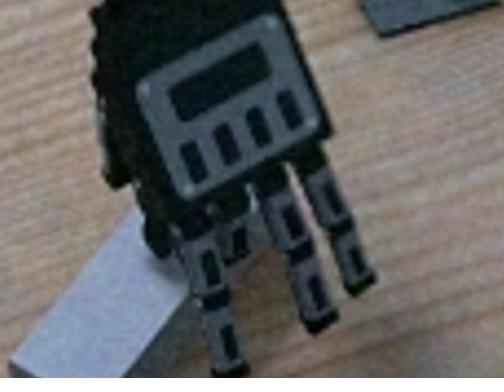

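Request:
move --target '[0,0,-0.0025,0,0,0,-0.8,-0.8,0.5,-0.8,0.3,1,0.7,-0.95,0,0,0,0,0,0,0.9,0.9,0.36,0.36,-1,1,0,-0.2]' --speed 0.003 --stop_force 3

Scene clock: 12983.23 s.
left_arm: end_effector_position=(+0.4646, -0.4512, +0.1104) hand_measured=(-0.800, -0.800, +0.046, -0.800, -0.648, +1.000) hand_load_n=(+0.0, +0.0, +12.0, +0.0, +12.5, +2.5) hand_stopped_by=(target, target, force, target, force, target) hand_force_limit=0.70 hand_speed=-0.95 end_effector_quat_wxyz=(-0.301, +0.723, -0.574, +0.239) | right_arm: end_effector_position=(+0.2697, +0.2047, +0.1835) hand_measured=(+0.900, +0.900, +0.360, +0.360, -1.000, +1.000) hand_load_n=(+0.5, +0.0, +0.0, +0.0, +0.0, +0.0) hand_stopped_by=(target, target, target, target, target, target) hand_force_limit=0.00 hand_speed=-0.20 end_effector_quat_wxyz=(-0.275, +0.449, +0.849, +0.042)
Joint positions: left_arm=[2.438 -2.211 -1.249 2.43 -2.177 2.381] | right_arm=[-0.068 -1.42 1.981 1.5 1.279 -0.74]
Joint torques (N m): left_arm=[-8.18 51.26 27.97 -4.08 -1.07 -1.18] | right_arm=[10.77 -35.04 -6.24 -0.21 -0.61 -1.43]
Wrist force (N, zeroed by zero_wrist_force on left_arm): left_arm=[-0.4 -4.6 -3.5] | right_arm=[0.6 0.1 -0.4]
Wrist torque (N m, zeroed by zero_wrist_force on left_arm): left_arm=[-0.30 0.01 -0.09] | right_arm=[0.06 -0.06 -0.07]
Wrist force, peak (N, zeroed by zero_wrist_force on left_arm): left_arm=[-0.4 -4.8 -3.7] | right_arm=[0.7 -0.1 -0.5]
Hand target: left_arm +0.4646, -0.4512, +0.1104; -0.301, +0.723, -0.574, +0.239 (not the last commanded pose) | right_arm +0.2697, +0.2047, +0.1835; -0.275, +0.449, +0.849, +0.042
Off the commanded pose: left_arm 0.001 m, 0 deg | right_arm 0.000 m, 0 deg.
move: contact (left_arm)

Request:
move --target '[-0.0038,-0.0033,0.0003,0,0,-0.04167,-0.8,-0.8,0.5,-0.8,0.3,1,0.7,-0.95,0,0,0,0,0,0,0.9,0.9,0.36,0.36,-1,1,0,-0.2]' --speed 0.05

Request:
move --target '[-0.0038,-0.0033,-0.0001,0,0,-0.04167,-0.8,-0.8,0.5,-0.8,0.3,1,0.7,-0.95,0,0,0,0,0,0,0.9,0.9,0.36,0.36,-1,1,0,-0.2]' --speed 0.05

Scene clock: 12995.93 s.
left_arm: end_effector_position=(+0.4623, -0.4531, +0.1107) hand_measured=(-0.800, -0.800, +0.046, -0.800, -0.648, +1.000) hand_load_n=(+0.0, +0.0, +13.0, +0.0, +12.0, +2.0) hand_stopped_by=(target, target, force, target, force, target) hand_force_limit=0.70 hand_speed=-0.95 end_effector_quat_wxyz=(-0.284, +0.684, -0.620, +0.259) end_effector_velocity=(+0.000, +0.001, +0.001) end_effector_angular_velocity=(+0.002, +0.000, +0.006) | right_arm: end_effector_position=(+0.2697, +0.2047, +0.1835) hand_measured=(+0.900, +0.900, +0.360, +0.360, -1.000, +1.000) hand_load_n=(+0.0, +0.0, +0.0, +0.0, +0.0, +0.0) hand_stopped_by=(target, target, target, target, target, target) hand_force_limit=0.00 hand_speed=-0.20 end_effector_quat_wxyz=(-0.275, +0.449, +0.849, +0.042)
Joint positions: left_arm=[2.46 -2.162 -1.311 2.524 -2.093 2.532] | right_arm=[-0.068 -1.42 1.981 1.5 1.279 -0.74]
Joint velocities: left_arm=[0 0 0.002 -0.006 -0.005 -0.005] | right_arm=[within noise]
Joint torques (N m): left_arm=[-5.08 28.36 31.08 -3.47 -2.44 -1.24] | right_arm=[9.98 -34.24 -5.62 -0.06 -0.74 -1.4]
Wrist force (N, zeroed by zero_wrist_force on left_arm): left_arm=[-0.5 -0.5 -0.3] | right_arm=[0.6 -0.4 -0.3]
Wrist torque (N m, zeroed by zero_wrist_force on left_arm): left_arm=[-0.08 0.10 -0.21] | right_arm=[-0.02 -0.05 -0.08]
Wrist force, peak (N, zeroed by zero_wrist_force on left_arm): left_arm=[-0.4 -4.9 -3.8] | right_arm=[0.9 -0.1 -0.3]
Hand target: left_arm +0.4623, -0.4532, +0.1106; -0.284, +0.684, -0.620, +0.258 | right_arm +0.2697, +0.2047, +0.1835; -0.275, +0.449, +0.849, +0.042
Off the commanded pose: left_arm 0.000 m, 0 deg | right_arm 0.000 m, 0 deg.
move: done

Scene clock: 12997.53 s.
left_arm: end_effector_position=(+0.4601, -0.4551, +0.1106) hand_measured=(-0.800, -0.800, +0.046, -0.800, -0.648, +1.000) hand_load_n=(+0.0, +0.0, +13.0, +0.0, +12.0, +2.0) hand_stopped_by=(target, target, force, target, force, target) hand_force_limit=0.70 hand_speed=-0.95 end_effector_quat_wxyz=(-0.267, +0.642, -0.663, +0.277) end_effector_velocity=(+0.001, +0.003, -0.001) end_effector_angular_velocity=(+0.002, +0.003, +0.009) | right_arm: end_effector_position=(+0.2697, +0.2047, +0.1835) hand_measured=(+0.900, +0.900, +0.360, +0.360, -1.000, +1.000) hand_load_n=(+0.0, +0.0, +0.0, +0.0, -0.5, +0.0) hand_stopped_by=(target, target, target, target, target, target) hand_force_limit=0.00 hand_speed=-0.20 end_effector_quat_wxyz=(-0.275, +0.449, +0.849, +0.042)
Joint positions: left_arm=[2.485 -2.121 -1.364 2.6 -1.998 2.671] | right_arm=[-0.068 -1.42 1.981 1.5 1.279 -0.74]
Joint velocities: left_arm=[0.004 -0.002 0.001 -0.005 -0.003 -0.005] | right_arm=[within noise]
Joint torques (N m): left_arm=[-7.4 28.19 29.19 -3.22 -2.21 -1.48] | right_arm=[10.16 -34.21 -6.17 -0.13 -0.71 -1.39]
Wrist force (N, zeroed by zero_wrist_force on left_arm): left_arm=[-0.6 -0.5 -0.2] | right_arm=[0.6 -0.2 -0.3]
Wrist torque (N m, zeroed by zero_wrist_force on left_arm): left_arm=[-0.08 0.10 -0.19] | right_arm=[0.01 -0.06 -0.07]
Wrist force, peak (N, zeroed by zero_wrist_force on left_arm): left_arm=[-0.8 -0.6 -0.4] | right_arm=[0.7 -0.1 -0.4]
Hand target: left_arm +0.4600, -0.4552, +0.1106; -0.267, +0.642, -0.663, +0.276 | right_arm +0.2697, +0.2047, +0.1835; -0.275, +0.449, +0.849, +0.042
Off the commanded pose: left_arm 0.000 m, 0 deg | right_arm 0.000 m, 0 deg.
move: done

Request:
move --target '[0,0,-0.0025,0,0,0,-0.8,-0.8,0.5,-0.8,0.3,1,0.7,-0.95,0,0,0,0,0,0,0.9,0.9,0.36,0.36,-1,1,0,-0.2]' --speed 0.003 --stop_force 3

Scene clock: 13005.43 s.
left_arm: end_effector_position=(+0.4601, -0.4552, +0.1101) hand_measured=(-0.800, -0.800, +0.046, -0.800, -0.648, +1.000) hand_load_n=(+0.0, +0.0, +12.0, +0.0, +12.5, +2.0) hand_stopped_by=(target, target, force, target, force, target) hand_force_limit=0.70 hand_speed=-0.95 end_effector_quat_wxyz=(-0.267, +0.642, -0.663, +0.277) | right_arm: end_effector_position=(+0.2697, +0.2047, +0.1835) hand_measured=(+0.900, +0.900, +0.360, +0.360, -1.000, +1.000) hand_load_n=(+0.0, +0.0, +0.0, +0.0, +0.0, +0.0) hand_stopped_by=(target, target, target, target, target, target) hand_force_limit=0.00 hand_speed=-0.20 end_effector_quat_wxyz=(-0.275, +0.449, +0.849, +0.042)
Joint positions: left_arm=[2.485 -2.122 -1.364 2.601 -1.998 2.671] | right_arm=[-0.068 -1.42 1.981 1.5 1.279 -0.74]
Joint torques (N m): left_arm=[-7.46 46.24 30.85 -3.74 0.75 1.19] | right_arm=[10.28 -34.51 -5.73 -0.12 -0.71 -1.4]
Wrist force (N, zeroed by zero_wrist_force on left_arm): left_arm=[-1.0 -5.5 -3.4] | right_arm=[0.5 -0.2 -0.2]
Wrist torque (N m, zeroed by zero_wrist_force on left_arm): left_arm=[-0.31 0.08 -0.09] | right_arm=[0.01 -0.04 -0.08]
Wrist force, peak (N, zeroed by zero_wrist_force on left_arm): left_arm=[-0.9 -5.6 -3.7] | right_arm=[0.9 0.0 -0.2]
Hand target: left_arm +0.4601, -0.4552, +0.1101; -0.267, +0.642, -0.663, +0.277 (not the last commanded pose) | right_arm +0.2697, +0.2047, +0.1835; -0.275, +0.449, +0.849, +0.042
Off the commanded pose: left_arm 0.001 m, 0 deg | right_arm 0.000 m, 0 deg.
move: contact (left_arm)

Request:
move --target '[-0.0045,-0.0024,0.0004,0,0,-0.04167,-0.8,-0.8,0.5,-0.8,0.3,1,0.7,-0.95,0,0,0,0,0,0,0.9,0.9,0.36,0.36,-1,1,0,-0.2]' --speed 0.05

Request:
move --target '[-0.0045,-0.0024,-0.0003,0,0,-0.04167,-0.8,-0.8,0.5,-0.8,0.3,1,0.7,-0.95,0,0,0,0,0,0,0.9,0.9,0.36,0.36,-1,1,0,-0.2]' --speed 0.05

Request:
move --target '[0,0,-0.0025,0,0,0,-0.8,-0.8,0.5,-0.8,0.3,1,0.7,-0.95,0,0,0,0,0,0,0.9,0.9,0.36,0.36,-1,1,0,-0.2]' --speed 0.003 --stop_force 3

Scene clock: 13018.00 s.
left_arm: end_effector_position=(+0.4575, -0.4566, +0.1104) hand_measured=(-0.800, -0.800, +0.046, -0.800, -0.648, +1.000) hand_load_n=(+0.0, +0.0, +13.0, +0.0, +12.0, +2.5) hand_stopped_by=(target, target, force, target, force, target) hand_force_limit=0.70 hand_speed=-0.95 end_effector_quat_wxyz=(+0.248, -0.598, +0.704, -0.294) end_effector_velocity=(+0.000, +0.001, +0.001) end_effector_angular_velocity=(+0.001, -0.002, +0.006) | right_arm: end_effector_position=(+0.2697, +0.2047, +0.1835) hand_measured=(+0.900, +0.900, +0.360, +0.360, -1.000, +1.000) hand_load_n=(+0.0, +0.5, +0.0, +0.0, +0.0, +0.0) hand_stopped_by=(target, target, target, target, target, target) hand_force_limit=0.00 hand_speed=-0.20 end_effector_quat_wxyz=(-0.275, +0.449, +0.849, +0.042)
Joint positions: left_arm=[2.513 -2.087 -1.408 2.658 -1.894 2.801] | right_arm=[-0.068 -1.42 1.981 1.5 1.279 -0.74]
Joint velocities: left_arm=[-0.001 0.002 0 -0.002 -0.006 -0.004] | right_arm=[within noise]
Joint torques (N m): left_arm=[-6.7 30.91 26.76 -2.95 -2.07 -1.35] | right_arm=[9.54 -34.24 -6.59 -0.07 -0.6 -1.46]
Wrist force (N, zeroed by zero_wrist_force on left_arm): left_arm=[-0.8 -0.1 -0.3] | right_arm=[0.6 -0.3 -0.4]
Wrist torque (N m, zeroed by zero_wrist_force on left_arm): left_arm=[-0.07 0.12 -0.20] | right_arm=[0.01 -0.05 -0.08]
Wrist force, peak (N, zeroed by zero_wrist_force on left_arm): left_arm=[-0.7 -5.8 -3.5] | right_arm=[1.0 -0.1 -0.2]
Hand target: left_arm +0.4574, -0.4567, +0.1104; +0.248, -0.598, +0.704, -0.293 | right_arm +0.2697, +0.2047, +0.1835; -0.275, +0.449, +0.849, +0.042
Off the commanded pose: left_arm 0.000 m, 0 deg | right_arm 0.000 m, 0 deg.
move: done

Scene clock: 13019.60 s.
left_arm: end_effector_position=(+0.4548, -0.4580, +0.1102) hand_measured=(-0.800, -0.800, +0.046, -0.800, -0.648, +1.000) hand_load_n=(+0.0, +0.0, +12.5, +0.0, +12.5, +2.5) hand_stopped_by=(target, target, force, target, force, target) hand_force_limit=0.70 hand_speed=-0.95 end_effector_quat_wxyz=(+0.228, -0.550, +0.741, -0.309) | right_arm: end_effector_position=(+0.2697, +0.2047, +0.1835) hand_measured=(+0.900, +0.900, +0.360, +0.360, -1.000, +1.000) hand_load_n=(+0.0, +0.0, +0.0, +0.0, +0.0, +0.0) hand_stopped_by=(target, target, target, target, target, target) hand_force_limit=0.00 hand_speed=-0.20 end_effector_quat_wxyz=(-0.275, +0.449, +0.849, +0.042)
Joint positions: left_arm=[2.544 -2.062 -1.442 2.699 -1.784 2.923] | right_arm=[-0.068 -1.42 1.981 1.5 1.279 -0.74]
Joint torques (N m): left_arm=[-7.61 35.11 23.55 -1.84 -2.02 -0.97] | right_arm=[10.33 -34.07 -5.76 -0.14 -0.65 -1.63]
Wrist force (N, zeroed by zero_wrist_force on left_arm): left_arm=[-0.7 1.2 -1.7] | right_arm=[0.6 0.0 -0.4]
Wrist torque (N m, zeroed by zero_wrist_force on left_arm): left_arm=[-0.09 0.10 -0.22] | right_arm=[0.04 -0.06 -0.07]
Wrist force, peak (N, zeroed by zero_wrist_force on left_arm): left_arm=[-0.7 1.2 -1.7] | right_arm=[0.8 0.0 -0.3]
Hand target: left_arm +0.4547, -0.4581, +0.1102; +0.228, -0.550, +0.741, -0.309 | right_arm +0.2697, +0.2047, +0.1835; -0.275, +0.449, +0.849, +0.042
Off the commanded pose: left_arm 0.000 m, 0 deg | right_arm 0.000 m, 0 deg.
move: done

Scene clock: 13021.07 s.
left_arm: end_effector_position=(+0.4547, -0.4581, +0.1097) hand_measured=(-0.800, -0.800, +0.046, -0.800, -0.648, +1.000) hand_load_n=(+0.0, +0.0, +11.5, +0.0, +12.5, +2.0) hand_stopped_by=(target, target, force, target, force, target) hand_force_limit=0.70 hand_speed=-0.95 end_effector_quat_wxyz=(+0.228, -0.550, +0.741, -0.309) | right_arm: end_effector_position=(+0.2697, +0.2047, +0.1835) hand_measured=(+0.900, +0.900, +0.360, +0.360, -1.000, +1.000) hand_load_n=(+0.0, +0.0, +0.0, +0.0, +0.0, +0.0) hand_stopped_by=(target, target, target, target, target, target) hand_force_limit=0.00 hand_speed=-0.20 end_effector_quat_wxyz=(-0.275, +0.449, +0.849, +0.042)
Joint positions: left_arm=[2.544 -2.063 -1.442 2.7 -1.784 2.923] | right_arm=[-0.068 -1.42 1.981 1.5 1.279 -0.74]
Joint torques (N m): left_arm=[2.72 45.82 30.43 -1.79 -1.39 -0.22] | right_arm=[10.07 -34.17 -5.36 -0.14 -0.64 -1.45]
Wrist force (N, zeroed by zero_wrist_force on left_arm): left_arm=[-0.9 -3.4 -5.6] | right_arm=[0.6 -0.1 -0.5]
Wrist torque (N m, zeroed by zero_wrist_force on left_arm): left_arm=[-0.37 0.05 -0.12] | right_arm=[0.03 -0.04 -0.08]
Wrist force, peak (N, zeroed by zero_wrist_force on left_arm): left_arm=[-0.6 -3.5 -5.7] | right_arm=[0.8 -0.2 -0.3]
Hand target: left_arm +0.4547, -0.4581, +0.1097; +0.228, -0.550, +0.741, -0.309 (not the last commanded pose) | right_arm +0.2697, +0.2047, +0.1835; -0.275, +0.449, +0.849, +0.042
Off the commanded pose: left_arm 0.001 m, 0 deg | right_arm 0.000 m, 0 deg.
move: contact (left_arm)

Request:
move --target '[-0.0014,0.0004,0.0006,0,0,0,-0.8,-0.8,0.5,-0.8,0.3,1,0.7,-0.95,0,0,0,0,0,0,0.9,0.9,0.36,0.36,-1,1,0,-0.2]' --speed 0.02

Request:
move --target '[0,0,-0.0025,0,0,0,-0.8,-0.8,0.5,-0.8,0.3,1,0.7,-0.95,0,0,0,0,0,0,0.9,0.9,0.36,0.36,-1,1,0,-0.2]' --speed 0.003 --stop_force 3

Scene clock: 13031.13 s.
left_arm: end_effector_position=(+0.4539, -0.4579, +0.1101) hand_measured=(-0.800, -0.800, +0.046, -0.800, -0.648, +1.000) hand_load_n=(+0.0, +0.0, +13.0, +0.0, +12.0, +2.0) hand_stopped_by=(target, target, force, target, force, target) hand_force_limit=0.70 hand_speed=-0.95 end_effector_quat_wxyz=(+0.228, -0.550, +0.741, -0.309) | right_arm: end_effector_position=(+0.2697, +0.2047, +0.1835) hand_measured=(+0.900, +0.900, +0.360, +0.360, -1.000, +1.000) hand_load_n=(+0.0, +0.0, +0.0, +0.0, -0.5, +0.0) hand_stopped_by=(target, target, target, target, target, target) hand_force_limit=0.00 hand_speed=-0.20 end_effector_quat_wxyz=(-0.275, +0.449, +0.849, +0.042)
Joint positions: left_arm=[2.543 -2.061 -1.444 2.7 -1.784 2.923] | right_arm=[-0.068 -1.42 1.981 1.5 1.279 -0.74]
Joint torques (N m): left_arm=[-7.9 47.17 10.4 -1.39 -1.6 -1] | right_arm=[10.02 -34.1 -6.37 -0.24 -0.67 -1.62]
Wrist force (N, zeroed by zero_wrist_force on left_arm): left_arm=[-0.9 -0.4 -0.3] | right_arm=[0.5 -0.2 -0.1]
Wrist torque (N m, zeroed by zero_wrist_force on left_arm): left_arm=[-0.08 0.15 -0.18] | right_arm=[0.01 -0.05 -0.08]
Wrist force, peak (N, zeroed by zero_wrist_force on left_arm): left_arm=[-0.5 -3.6 -5.8] | right_arm=[0.8 -0.1 -0.5]
Hand target: left_arm +0.4539, -0.4579, +0.1101; +0.228, -0.550, +0.741, -0.309 | right_arm +0.2697, +0.2047, +0.1835; -0.275, +0.449, +0.849, +0.042
Off the commanded pose: left_arm 0.000 m, 0 deg | right_arm 0.000 m, 0 deg.
move: done

Scene clock: 13032.60 s.
left_arm: end_effector_position=(+0.4539, -0.4579, +0.1097) hand_measured=(-0.800, -0.800, +0.046, -0.800, -0.648, +1.000) hand_load_n=(+0.0, +0.0, +12.0, +0.0, +12.0, +2.5) hand_stopped_by=(target, target, force, target, force, target) hand_force_limit=0.70 hand_speed=-0.95 end_effector_quat_wxyz=(+0.229, -0.550, +0.741, -0.309) | right_arm: end_effector_position=(+0.2697, +0.2047, +0.1835) hand_measured=(+0.900, +0.900, +0.360, +0.360, -1.000, +1.000) hand_load_n=(+0.0, +0.0, +0.0, +0.0, +0.0, +0.5) hand_stopped_by=(target, target, target, target, target, target) hand_force_limit=0.00 hand_speed=-0.20 end_effector_quat_wxyz=(-0.275, +0.449, +0.849, +0.042)
Joint positions: left_arm=[2.543 -2.061 -1.445 2.701 -1.784 2.923] | right_arm=[-0.068 -1.42 1.981 1.5 1.279 -0.74]
Joint torques (N m): left_arm=[-8.15 46.31 29.33 -3.31 -1.49 -0.95] | right_arm=[9.63 -34.47 -5.56 -0.09 -0.71 -1.48]
Wrist force (N, zeroed by zero_wrist_force on left_arm): left_arm=[0.0 -4.7 -3.5] | right_arm=[0.5 -0.2 -0.2]
Wrist torque (N m, zeroed by zero_wrist_force on left_arm): left_arm=[-0.28 0.06 -0.08] | right_arm=[0.01 -0.05 -0.08]
Wrist force, peak (N, zeroed by zero_wrist_force on left_arm): left_arm=[0.0 -5.1 -4.3] | right_arm=[0.9 0.0 -0.3]
Hand target: left_arm +0.4539, -0.4579, +0.1097; +0.229, -0.550, +0.741, -0.309 (not the last commanded pose) | right_arm +0.2697, +0.2047, +0.1835; -0.275, +0.449, +0.849, +0.042
Off the commanded pose: left_arm 0.001 m, 0 deg | right_arm 0.000 m, 0 deg.
move: contact (left_arm)

Request:
move --target '[-0.0050,-0.00125,0.0005,0,0,-0.04167,-0.8,-0.8,0.5,-0.8,0.3,1,0.7,-0.95,0,0,0,0,0,0,0.9,0.9,0.36,0.36,-1,1,0,-0.2]' --speed 0.05

Request:
move --target '[-0.0050,-0.00125,-0.0003,0,0,-0.04167,-0.8,-0.8,0.5,-0.8,0.3,1,0.7,-0.95,0,0,0,0,0,0,0.9,0.9,0.36,0.36,-1,1,0,-0.2]' --speed 0.05

Request:
move --target '[0,0,-0.0025,0,0,0,-0.8,-0.8,0.5,-0.8,0.3,1,0.7,-0.95,0,0,0,0,0,0,0.9,0.9,0.36,0.36,-1,1,0,-0.2]' --speed 0.003 --stop_force 3

Scene clock: 13043.23 s.
left_arm: end_effector_position=(+0.4510, -0.4585, +0.1100) hand_measured=(-0.800, -0.800, +0.046, -0.800, -0.648, +1.000) hand_load_n=(+0.0, +0.0, +13.0, -0.5, +12.0, +2.5) hand_stopped_by=(target, target, force, target, force, target) hand_force_limit=0.70 hand_speed=-0.95 end_effector_quat_wxyz=(+0.208, -0.501, +0.776, -0.323) | right_arm: end_effector_position=(+0.2697, +0.2047, +0.1835) hand_measured=(+0.900, +0.900, +0.360, +0.360, -1.000, +1.000) hand_load_n=(+0.0, +0.0, +0.0, +0.5, +0.0, +0.0) hand_stopped_by=(target, target, target, target, target, target) hand_force_limit=0.00 hand_speed=-0.20 end_effector_quat_wxyz=(-0.275, +0.449, +0.849, +0.042)
Joint positions: left_arm=[2.576 -2.043 -1.469 2.725 -1.67 3.041] | right_arm=[-0.068 -1.42 1.981 1.5 1.279 -0.74]
Joint torques (N m): left_arm=[-8.39 39.99 17.71 -0.12 -1.44 -1.16] | right_arm=[10.03 -34.59 -6.2 -0.16 -0.56 -1.56]
Wrist force (N, zeroed by zero_wrist_force on left_arm): left_arm=[0.0 -0.5 -1.0] | right_arm=[0.5 -0.2 -0.1]
Wrist torque (N m, zeroed by zero_wrist_force on left_arm): left_arm=[-0.04 0.07 -0.15] | right_arm=[0.00 -0.05 -0.08]
Wrist force, peak (N, zeroed by zero_wrist_force on left_arm): left_arm=[-0.2 -5.2 -3.8] | right_arm=[0.7 -0.1 -0.3]
Hand target: left_arm +0.4509, -0.4586, +0.1100; +0.208, -0.501, +0.776, -0.323 | right_arm +0.2697, +0.2047, +0.1835; -0.275, +0.449, +0.849, +0.042
Off the commanded pose: left_arm 0.000 m, 0 deg | right_arm 0.000 m, 0 deg.
move: done

Scene clock: 13044.83 s.
left_arm: end_effector_position=(+0.4480, -0.4593, +0.1098) hand_measured=(-0.800, -0.800, +0.046, -0.800, -0.648, +1.000) hand_load_n=(+0.0, +0.0, +12.5, -0.5, +12.5, +2.5) hand_stopped_by=(target, target, force, target, force, target) hand_force_limit=0.70 hand_speed=-0.95 end_effector_quat_wxyz=(+0.186, -0.449, +0.807, -0.336) | right_arm: end_effector_position=(+0.2697, +0.2047, +0.1835) hand_measured=(+0.900, +0.900, +0.360, +0.360, -1.000, +1.000) hand_load_n=(+0.0, +0.0, +0.0, +0.0, +0.0, +0.0) hand_stopped_by=(target, target, target, target, target, target) hand_force_limit=0.00 hand_speed=-0.20 end_effector_quat_wxyz=(-0.275, +0.449, +0.849, +0.042)
Joint positions: left_arm=[2.608 -2.034 -1.481 2.734 -1.554 3.156] | right_arm=[-0.068 -1.42 1.981 1.5 1.279 -0.74]
Joint torques (N m): left_arm=[-7.1 45.22 10.83 1.9 -1.33 -1.36] | right_arm=[10.17 -34.01 -6.12 -0.13 -0.61 -1.57]
Wrist force (N, zeroed by zero_wrist_force on left_arm): left_arm=[0.3 -1.8 -3.5] | right_arm=[0.5 0.0 -0.2]
Wrist torque (N m, zeroed by zero_wrist_force on left_arm): left_arm=[-0.21 0.03 -0.12] | right_arm=[0.04 -0.04 -0.08]
Wrist force, peak (N, zeroed by zero_wrist_force on left_arm): left_arm=[0.3 -1.8 -3.5] | right_arm=[0.8 -0.3 -0.3]
Hand target: left_arm +0.4479, -0.4594, +0.1098; +0.186, -0.449, +0.807, -0.336 | right_arm +0.2697, +0.2047, +0.1835; -0.275, +0.449, +0.849, +0.042
Off the commanded pose: left_arm 0.000 m, 0 deg | right_arm 0.000 m, 0 deg.
move: done

Scene clock: 13046.23 s.
left_arm: end_effector_position=(+0.4480, -0.4594, +0.1094) hand_measured=(-0.800, -0.800, +0.046, -0.800, -0.648, +1.000) hand_load_n=(+0.0, +0.0, +11.0, +0.0, +12.5, +2.0) hand_stopped_by=(target, target, force, target, force, target) hand_force_limit=0.70 hand_speed=-0.95 end_effector_quat_wxyz=(+0.186, -0.449, +0.807, -0.336) | right_arm: end_effector_position=(+0.2697, +0.2047, +0.1835) hand_measured=(+0.900, +0.900, +0.360, +0.360, -1.000, +1.000) hand_load_n=(+0.0, +0.0, +0.0, +0.0, +0.0, +0.5) hand_stopped_by=(target, target, target, target, target, target) hand_force_limit=0.00 hand_speed=-0.20 end_effector_quat_wxyz=(-0.275, +0.449, +0.849, +0.042)
Joint positions: left_arm=[2.608 -2.034 -1.482 2.735 -1.554 3.156] | right_arm=[-0.068 -1.42 1.981 1.5 1.279 -0.74]
Joint torques (N m): left_arm=[1.57 44.67 28.13 -2.91 0.23 -0.08] | right_arm=[9.42 -34.2 -6.17 -0.23 -0.6 -1.44]
Wrist force (N, zeroed by zero_wrist_force on left_arm): left_arm=[-0.1 -6.2 -6.8] | right_arm=[0.6 -0.1 -0.5]
Wrist torque (N m, zeroed by zero_wrist_force on left_arm): left_arm=[-0.44 -0.03 -0.03] | right_arm=[0.04 -0.05 -0.07]
Wrist force, peak (N, zeroed by zero_wrist_force on left_arm): left_arm=[-0.1 -6.1 -7.0] | right_arm=[0.8 -0.2 -0.3]
Hand target: left_arm +0.4480, -0.4594, +0.1094; +0.186, -0.449, +0.807, -0.336 (not the last commanded pose) | right_arm +0.2697, +0.2047, +0.1835; -0.275, +0.449, +0.849, +0.042
Off the commanded pose: left_arm 0.001 m, 0 deg | right_arm 0.000 m, 0 deg.
move: contact (left_arm)

Request:
move --target '[-0.0060,-0.0001,0.0005,0,0,-0.04167,-0.8,-0.8,0.5,-0.8,0.3,1,0.7,-0.95,0,0,0,0,0,0,0.9,0.9,0.36,0.36,-1,1,0,-0.2]' --speed 0.05

Request:
move --target '[-0.0052,0.0002,-0.0003,0,0,-0.04167,-0.8,-0.8,0.5,-0.8,0.3,1,0.7,-0.95,0,0,0,0,0,0,0.9,0.9,0.36,0.36,-1,1,0,-0.2]' --speed 0.05

Request:
move --target '[0,0,-0.0025,0,0,0,-0.8,-0.8,0.5,-0.8,0.3,1,0.7,-0.95,0,0,0,0,0,0,0.9,0.9,0.36,0.36,-1,1,0,-0.2]' --speed 0.003 --stop_force 3

Scene clock: 13066.47 s.
left_arm: end_effector_position=(+0.4444, -0.4593, +0.1096) hand_measured=(-0.800, -0.800, +0.046, -0.800, -0.648, +1.000) hand_load_n=(+0.0, +0.0, +12.5, +0.0, +12.0, +2.5) hand_stopped_by=(target, target, force, target, force, target) hand_force_limit=0.70 hand_speed=-0.95 end_effector_quat_wxyz=(+0.164, -0.395, +0.834, -0.348) end_effector_velocity=(+0.001, +0.000, +0.000) end_effector_angular_velocity=(-0.001, -0.001, +0.006) | right_arm: end_effector_position=(+0.2697, +0.2047, +0.1835) hand_measured=(+0.900, +0.900, +0.360, +0.360, -1.000, +1.000) hand_load_n=(+0.0, +0.0, +0.0, +0.0, +0.0, +0.0) hand_stopped_by=(target, target, target, target, target, target) hand_force_limit=0.00 hand_speed=-0.20 end_effector_quat_wxyz=(-0.275, +0.449, +0.849, +0.042)
Joint positions: left_arm=[2.64 -2.033 -1.485 2.728 -1.439 3.272] | right_arm=[-0.068 -1.42 1.981 1.5 1.279 -0.74]
Joint velocities: left_arm=[0 0 0.001 0 -0.004 -0.005] | right_arm=[within noise]
Joint torques (N m): left_arm=[-7.72 22.81 31.66 -1.25 -1.24 -1.28] | right_arm=[10.17 -34.88 -6.26 -0.05 -0.69 -1.55]
Wrist force (N, zeroed by zero_wrist_force on left_arm): left_arm=[0.2 -2.4 -1.5] | right_arm=[0.6 -0.1 -0.3]
Wrist torque (N m, zeroed by zero_wrist_force on left_arm): left_arm=[-0.17 0.06 -0.10] | right_arm=[0.02 -0.06 -0.07]
Wrist force, peak (N, zeroed by zero_wrist_force on left_arm): left_arm=[-0.2 -6.3 -7.0] | right_arm=[0.9 0.0 -0.5]
Hand target: left_arm +0.4444, -0.4594, +0.1097; +0.164, -0.395, +0.834, -0.348 | right_arm +0.2697, +0.2047, +0.1835; -0.275, +0.449, +0.849, +0.042
Off the commanded pose: left_arm 0.000 m, 0 deg | right_arm 0.000 m, 0 deg.
move: done

Scene clock: 13068.07 s.
left_arm: end_effector_position=(+0.4413, -0.4592, +0.1095) hand_measured=(-0.800, -0.800, +0.046, -0.800, -0.648, +1.000) hand_load_n=(+0.0, +0.0, +12.5, +0.0, +12.5, +2.0) hand_stopped_by=(target, target, force, target, force, target) hand_force_limit=0.70 hand_speed=-0.95 end_effector_quat_wxyz=(+0.141, -0.340, +0.858, -0.358) end_effector_velocity=(-0.001, +0.000, -0.001) end_effector_angular_velocity=(+0.002, +0.003, +0.005) | right_arm: end_effector_position=(+0.2697, +0.2047, +0.1835) hand_measured=(+0.900, +0.900, +0.360, +0.360, -1.000, +1.000) hand_load_n=(+0.5, +0.0, +0.0, +0.0, +0.0, +0.0) hand_stopped_by=(target, target, target, target, target, target) hand_force_limit=0.00 hand_speed=-0.20 end_effector_quat_wxyz=(-0.275, +0.449, +0.849, +0.042)
Joint positions: left_arm=[2.67 -2.042 -1.477 2.706 -1.327 3.389] | right_arm=[-0.068 -1.42 1.981 1.5 1.279 -0.74]
Joint velocities: left_arm=[-0.002 -0.001 0 -0.001 -0.006 -0.005] | right_arm=[within noise]
Joint torques (N m): left_arm=[-6.64 31.73 26.33 0.7 -1.4 -1.28] | right_arm=[10.82 -33.59 -6.18 -0.13 -0.63 -1.57]
Wrist force (N, zeroed by zero_wrist_force on left_arm): left_arm=[0.0 -1.0 -2.3] | right_arm=[0.5 0.1 -0.1]
Wrist torque (N m, zeroed by zero_wrist_force on left_arm): left_arm=[-0.18 0.06 -0.13] | right_arm=[0.05 -0.04 -0.07]
Wrist force, peak (N, zeroed by zero_wrist_force on left_arm): left_arm=[0.6 -2.9 -4.5] | right_arm=[0.8 0.0 -0.3]
Hand target: left_arm +0.4413, -0.4593, +0.1095; +0.141, -0.340, +0.858, -0.358 | right_arm +0.2697, +0.2047, +0.1835; -0.275, +0.449, +0.849, +0.042
Off the commanded pose: left_arm 0.000 m, 0 deg | right_arm 0.000 m, 0 deg.
move: done

Scene clock: 13069.53 s.
left_arm: end_effector_position=(+0.4414, -0.4593, +0.1092) hand_measured=(-0.800, -0.800, +0.046, -0.800, -0.648, +1.000) hand_load_n=(+0.0, +0.0, +11.0, +0.0, +12.5, +1.5) hand_stopped_by=(target, target, force, target, force, target) hand_force_limit=0.70 hand_speed=-0.95 end_effector_quat_wxyz=(+0.141, -0.340, +0.858, -0.358) | right_arm: end_effector_position=(+0.2697, +0.2047, +0.1835) hand_measured=(+0.900, +0.900, +0.360, +0.360, -1.000, +1.000) hand_load_n=(+0.0, +0.0, +0.5, +0.5, +0.0, +0.0) hand_stopped_by=(target, target, target, target, target, target) hand_force_limit=0.00 hand_speed=-0.20 end_effector_quat_wxyz=(-0.275, +0.449, +0.849, +0.042)
Joint positions: left_arm=[2.67 -2.042 -1.477 2.707 -1.327 3.389] | right_arm=[-0.068 -1.42 1.981 1.5 1.279 -0.74]
Joint torques (N m): left_arm=[6.11 43.75 31.12 -2.08 -0.47 -0.35] | right_arm=[9.72 -34.7 -6.71 -0.19 -0.62 -1.62]
Wrist force (N, zeroed by zero_wrist_force on left_arm): left_arm=[-0.1 -4.7 -6.7] | right_arm=[0.8 0.0 -0.3]
Wrist torque (N m, zeroed by zero_wrist_force on left_arm): left_arm=[-0.44 -0.05 -0.04] | right_arm=[0.04 -0.09 -0.06]
Wrist force, peak (N, zeroed by zero_wrist_force on left_arm): left_arm=[-0.1 -4.9 -7.0] | right_arm=[0.8 -0.2 -0.3]
Hand target: left_arm +0.4414, -0.4593, +0.1092; +0.141, -0.340, +0.858, -0.358 (not the last commanded pose) | right_arm +0.2697, +0.2047, +0.1835; -0.275, +0.449, +0.849, +0.042
Off the commanded pose: left_arm 0.001 m, 0 deg | right_arm 0.000 m, 0 deg.
move: contact (left_arm)

Request:
move --target '[-0.0008,0.0008,0.0006,0,0,0,-0.8,-0.8,0.5,-0.8,0.3,1,0.7,-0.95,0,0,0,0,0,0,0.9,0.9,0.36,0.36,-1,1,0,-0.2]' --speed 0.02

Request:
move --target '[0,0,0.0010,0,0,0,-0.8,-0.8,0.5,-0.8,0.3,1,0.7,-0.95,0,0,0,0,0,0,0.9,0.9,0.36,0.36,-1,1,0,-0.2]' --speed 0.02

Request:
move --target '[0,0,-0.0040,0,0,0,-0.8,-0.8,0.5,-0.8,0.3,1,0.7,-0.95,0,0,0,0,0,0,0.9,0.9,0.36,0.36,-1,1,0,-0.2]' --speed 0.003 --stop_force 3

Scene clock: 13093.27 s.
left_arm: end_effector_position=(+0.4409, -0.4588, +0.1095) hand_measured=(-0.800, -0.800, +0.046, -0.800, -0.648, +1.000) hand_load_n=(+0.0, +0.0, +13.0, +0.0, +12.0, +2.5) hand_stopped_by=(target, target, force, target, force, target) hand_force_limit=0.70 hand_speed=-0.95 end_effector_quat_wxyz=(+0.141, -0.340, +0.858, -0.358) | right_arm: end_effector_position=(+0.2697, +0.2047, +0.1835) hand_measured=(+0.900, +0.900, +0.360, +0.360, -1.000, +1.000) hand_load_n=(+0.0, +0.0, +0.0, +0.0, +0.0, +0.5) hand_stopped_by=(target, target, target, target, target, target) hand_force_limit=0.00 hand_speed=-0.20 end_effector_quat_wxyz=(-0.275, +0.449, +0.849, +0.042)
Joint positions: left_arm=[2.67 -2.04 -1.479 2.707 -1.326 3.389] | right_arm=[-0.068 -1.42 1.981 1.5 1.279 -0.74]
Joint torques (N m): left_arm=[10.85 46.31 8.96 -2.76 1.59 1.27] | right_arm=[10.44 -34 -5.42 -0.13 -0.53 -1.43]
Wrist force (N, zeroed by zero_wrist_force on left_arm): left_arm=[0.2 -1.8 0.1] | right_arm=[0.5 0.0 -0.5]
Wrist torque (N m, zeroed by zero_wrist_force on left_arm): left_arm=[-0.07 0.04 -0.08] | right_arm=[0.05 -0.04 -0.07]
Wrist force, peak (N, zeroed by zero_wrist_force on left_arm): left_arm=[-0.1 -4.7 -7.0] | right_arm=[0.7 -0.2 -0.4]
Hand target: left_arm +0.4409, -0.4588, +0.1095; +0.141, -0.340, +0.858, -0.358 | right_arm +0.2697, +0.2047, +0.1835; -0.275, +0.449, +0.849, +0.042
Off the commanded pose: left_arm 0.000 m, 0 deg | right_arm 0.000 m, 0 deg.
move: done

Scene clock: 13093.97 s.
left_arm: end_effector_position=(+0.4409, -0.4588, +0.1101) hand_measured=(-0.800, -0.800, +0.046, -0.800, -0.648, +1.000) hand_load_n=(+0.0, +0.0, +13.0, +0.0, +12.0, +2.5) hand_stopped_by=(target, target, force, target, force, target) hand_force_limit=0.70 hand_speed=-0.95 end_effector_quat_wxyz=(+0.141, -0.340, +0.858, -0.358) | right_arm: end_effector_position=(+0.2697, +0.2047, +0.1835) hand_measured=(+0.900, +0.900, +0.360, +0.360, -1.000, +1.000) hand_load_n=(+0.0, +0.0, +0.0, +0.0, -0.5, +0.5) hand_stopped_by=(target, target, target, target, target, target) hand_force_limit=0.00 hand_speed=-0.20 end_effector_quat_wxyz=(-0.275, +0.449, +0.849, +0.042)
Joint positions: left_arm=[2.67 -2.04 -1.478 2.706 -1.326 3.389] | right_arm=[-0.068 -1.42 1.981 1.5 1.279 -0.74]
Joint torques (N m): left_arm=[8.84 48.14 32.63 -2.64 1.23 1.02] | right_arm=[10.41 -34.61 -6.1 -0.17 -0.69 -1.54]
Wrist force (N, zeroed by zero_wrist_force on left_arm): left_arm=[0.3 -0.5 -0.3] | right_arm=[0.6 -0.1 -0.2]
Wrist torque (N m, zeroed by zero_wrist_force on left_arm): left_arm=[-0.08 0.01 -0.10] | right_arm=[0.02 -0.06 -0.08]
Wrist force, peak (N, zeroed by zero_wrist_force on left_arm): left_arm=[0.0 -2.1 0.0] | right_arm=[0.8 0.1 -0.4]
Hand target: left_arm +0.4409, -0.4588, +0.1101; +0.141, -0.340, +0.858, -0.358 | right_arm +0.2697, +0.2047, +0.1835; -0.275, +0.449, +0.849, +0.042
Off the commanded pose: left_arm 0.000 m, 0 deg | right_arm 0.000 m, 0 deg.
move: done

Scene clock: 13095.53 s.
left_arm: end_effector_position=(+0.4410, -0.4589, +0.1093) hand_measured=(-0.800, -0.800, +0.046, -0.800, -0.648, +1.000) hand_load_n=(+0.0, +0.0, +12.5, +0.0, +12.0, +2.5) hand_stopped_by=(target, target, force, target, force, target) hand_force_limit=0.70 hand_speed=-0.95 end_effector_quat_wxyz=(+0.141, -0.340, +0.858, -0.358) | right_arm: end_effector_position=(+0.2697, +0.2047, +0.1835) hand_measured=(+0.900, +0.900, +0.360, +0.360, -1.000, +1.000) hand_load_n=(+0.0, +0.0, +0.0, +0.0, +0.0, +0.0) hand_stopped_by=(target, target, target, target, target, target) hand_force_limit=0.00 hand_speed=-0.20 end_effector_quat_wxyz=(-0.275, +0.449, +0.849, +0.042)
Joint positions: left_arm=[2.67 -2.04 -1.479 2.708 -1.326 3.389] | right_arm=[-0.068 -1.42 1.981 1.5 1.279 -0.74]
Joint torques (N m): left_arm=[8.78 46.1 28.26 -4 0.98 0.7] | right_arm=[10.38 -33.95 -6.61 -0.26 -0.68 -1.49]
Wrist force (N, zeroed by zero_wrist_force on left_arm): left_arm=[-0.2 -6.4 -2.6] | right_arm=[0.5 -0.3 -0.5]
Wrist torque (N m, zeroed by zero_wrist_force on left_arm): left_arm=[-0.25 0.01 0.02] | right_arm=[0.02 -0.03 -0.08]
Wrist force, peak (N, zeroed by zero_wrist_force on left_arm): left_arm=[-0.1 -6.9 -2.5] | right_arm=[0.8 -0.1 -0.1]
Hand target: left_arm +0.4410, -0.4589, +0.1093; +0.141, -0.340, +0.858, -0.358 (not the last commanded pose) | right_arm +0.2697, +0.2047, +0.1835; -0.275, +0.449, +0.849, +0.042
Off the commanded pose: left_arm 0.002 m, 0 deg | right_arm 0.000 m, 0 deg.
move: contact (left_arm)

Request:
move --target '[-0.0097,0.0030,0.0002,0,0,-0.08333,-0.8,-0.8,0.5,-0.8,0.3,1,0.7,-0.95,0,0,0,0,0,0,0.9,0.9,0.36,0.36,-1,1,0,-0.2]' --speed 0.06

Request:
move --target '[0,0,-0.0025,0,0,0,-0.8,-0.8,0.5,-0.8,0.3,1,0.7,-0.95,0,0,0,0,0,0,0.9,0.9,0.36,0.36,-1,1,0,-0.2]' --speed 0.003 --stop_force 3

Scene clock: 13127.93 s.
left_arm: end_effector_position=(+0.4353, -0.4570, +0.1094) hand_measured=(-0.800, -0.800, +0.046, -0.800, -0.648, +1.000) hand_load_n=(+0.0, +0.0, +13.5, +0.0, +12.0, +2.5) hand_stopped_by=(target, target, force, target, force, target) hand_force_limit=0.70 hand_speed=-0.95 end_effector_quat_wxyz=(+0.093, -0.225, +0.895, -0.373) | right_arm: end_effector_position=(+0.2697, +0.2047, +0.1835) hand_measured=(+0.900, +0.900, +0.360, +0.360, -1.000, +1.000) hand_load_n=(+0.0, +0.0, +0.0, +0.0, +0.0, +0.0) hand_stopped_by=(target, target, target, target, target, target) hand_force_limit=0.00 hand_speed=-0.20 end_effector_quat_wxyz=(-0.275, +0.449, +0.849, +0.042)
Joint positions: left_arm=[2.724 -2.083 -1.431 2.615 -1.118 3.642] | right_arm=[-0.068 -1.42 1.981 1.5 1.279 -0.74]
Joint torques (N m): left_arm=[-7.04 45.79 8.49 1.14 -1.48 -1.4] | right_arm=[10.2 -34.36 -6.48 -0.16 -0.62 -1.54]
Wrist force (N, zeroed by zero_wrist_force on left_arm): left_arm=[-0.4 -5.9 -1.2] | right_arm=[0.7 -0.1 -0.2]
Wrist torque (N m, zeroed by zero_wrist_force on left_arm): left_arm=[-0.21 0.01 0.01] | right_arm=[0.02 -0.08 -0.07]
Wrist force, peak (N, zeroed by zero_wrist_force on left_arm): left_arm=[-0.1 -6.9 -2.6] | right_arm=[0.8 0.0 -0.4]
Hand target: left_arm +0.4351, -0.4571, +0.1094; +0.093, -0.225, +0.895, -0.373 | right_arm +0.2697, +0.2047, +0.1835; -0.275, +0.449, +0.849, +0.042
Off the commanded pose: left_arm 0.000 m, 0 deg | right_arm 0.000 m, 0 deg.
move: done

Scene clock: 13129.03 s.
left_arm: end_effector_position=(+0.4352, -0.4570, +0.1092) hand_measured=(-0.800, -0.800, +0.046, -0.800, -0.648, +1.000) hand_load_n=(+0.0, +0.0, +12.5, +0.0, +12.0, +2.5) hand_stopped_by=(target, target, force, target, force, target) hand_force_limit=0.70 hand_speed=-0.95 end_effector_quat_wxyz=(+0.093, -0.225, +0.895, -0.373) | right_arm: end_effector_position=(+0.2697, +0.2047, +0.1835) hand_measured=(+0.900, +0.900, +0.360, +0.360, -1.000, +1.000) hand_load_n=(+0.0, +0.0, +0.0, +0.0, +0.0, +0.0) hand_stopped_by=(target, target, target, target, target, target) hand_force_limit=0.00 hand_speed=-0.20 end_effector_quat_wxyz=(-0.275, +0.449, +0.849, +0.042)
Joint positions: left_arm=[2.724 -2.083 -1.432 2.616 -1.118 3.642] | right_arm=[-0.068 -1.42 1.981 1.5 1.279 -0.74]
Joint torques (N m): left_arm=[5.03 31.18 26.53 -4.39 -0.86 0.16] | right_arm=[10.31 -34.32 -6.42 -0.2 -0.66 -1.48]
Wrist force (N, zeroed by zero_wrist_force on left_arm): left_arm=[-0.8 -10.6 -4.3] | right_arm=[0.6 0.1 -0.3]
Wrist torque (N m, zeroed by zero_wrist_force on left_arm): left_arm=[-0.48 -0.02 0.11] | right_arm=[0.06 -0.06 -0.07]
Wrist force, peak (N, zeroed by zero_wrist_force on left_arm): left_arm=[-0.7 -10.5 -4.8] | right_arm=[0.7 0.0 -0.2]
Hand target: left_arm +0.4352, -0.4570, +0.1092; +0.093, -0.225, +0.895, -0.373 (not the last commanded pose) | right_arm +0.2697, +0.2047, +0.1835; -0.275, +0.449, +0.849, +0.042
Off the commanded pose: left_arm 0.001 m, 0 deg | right_arm 0.000 m, 0 deg.
move: contact (left_arm)


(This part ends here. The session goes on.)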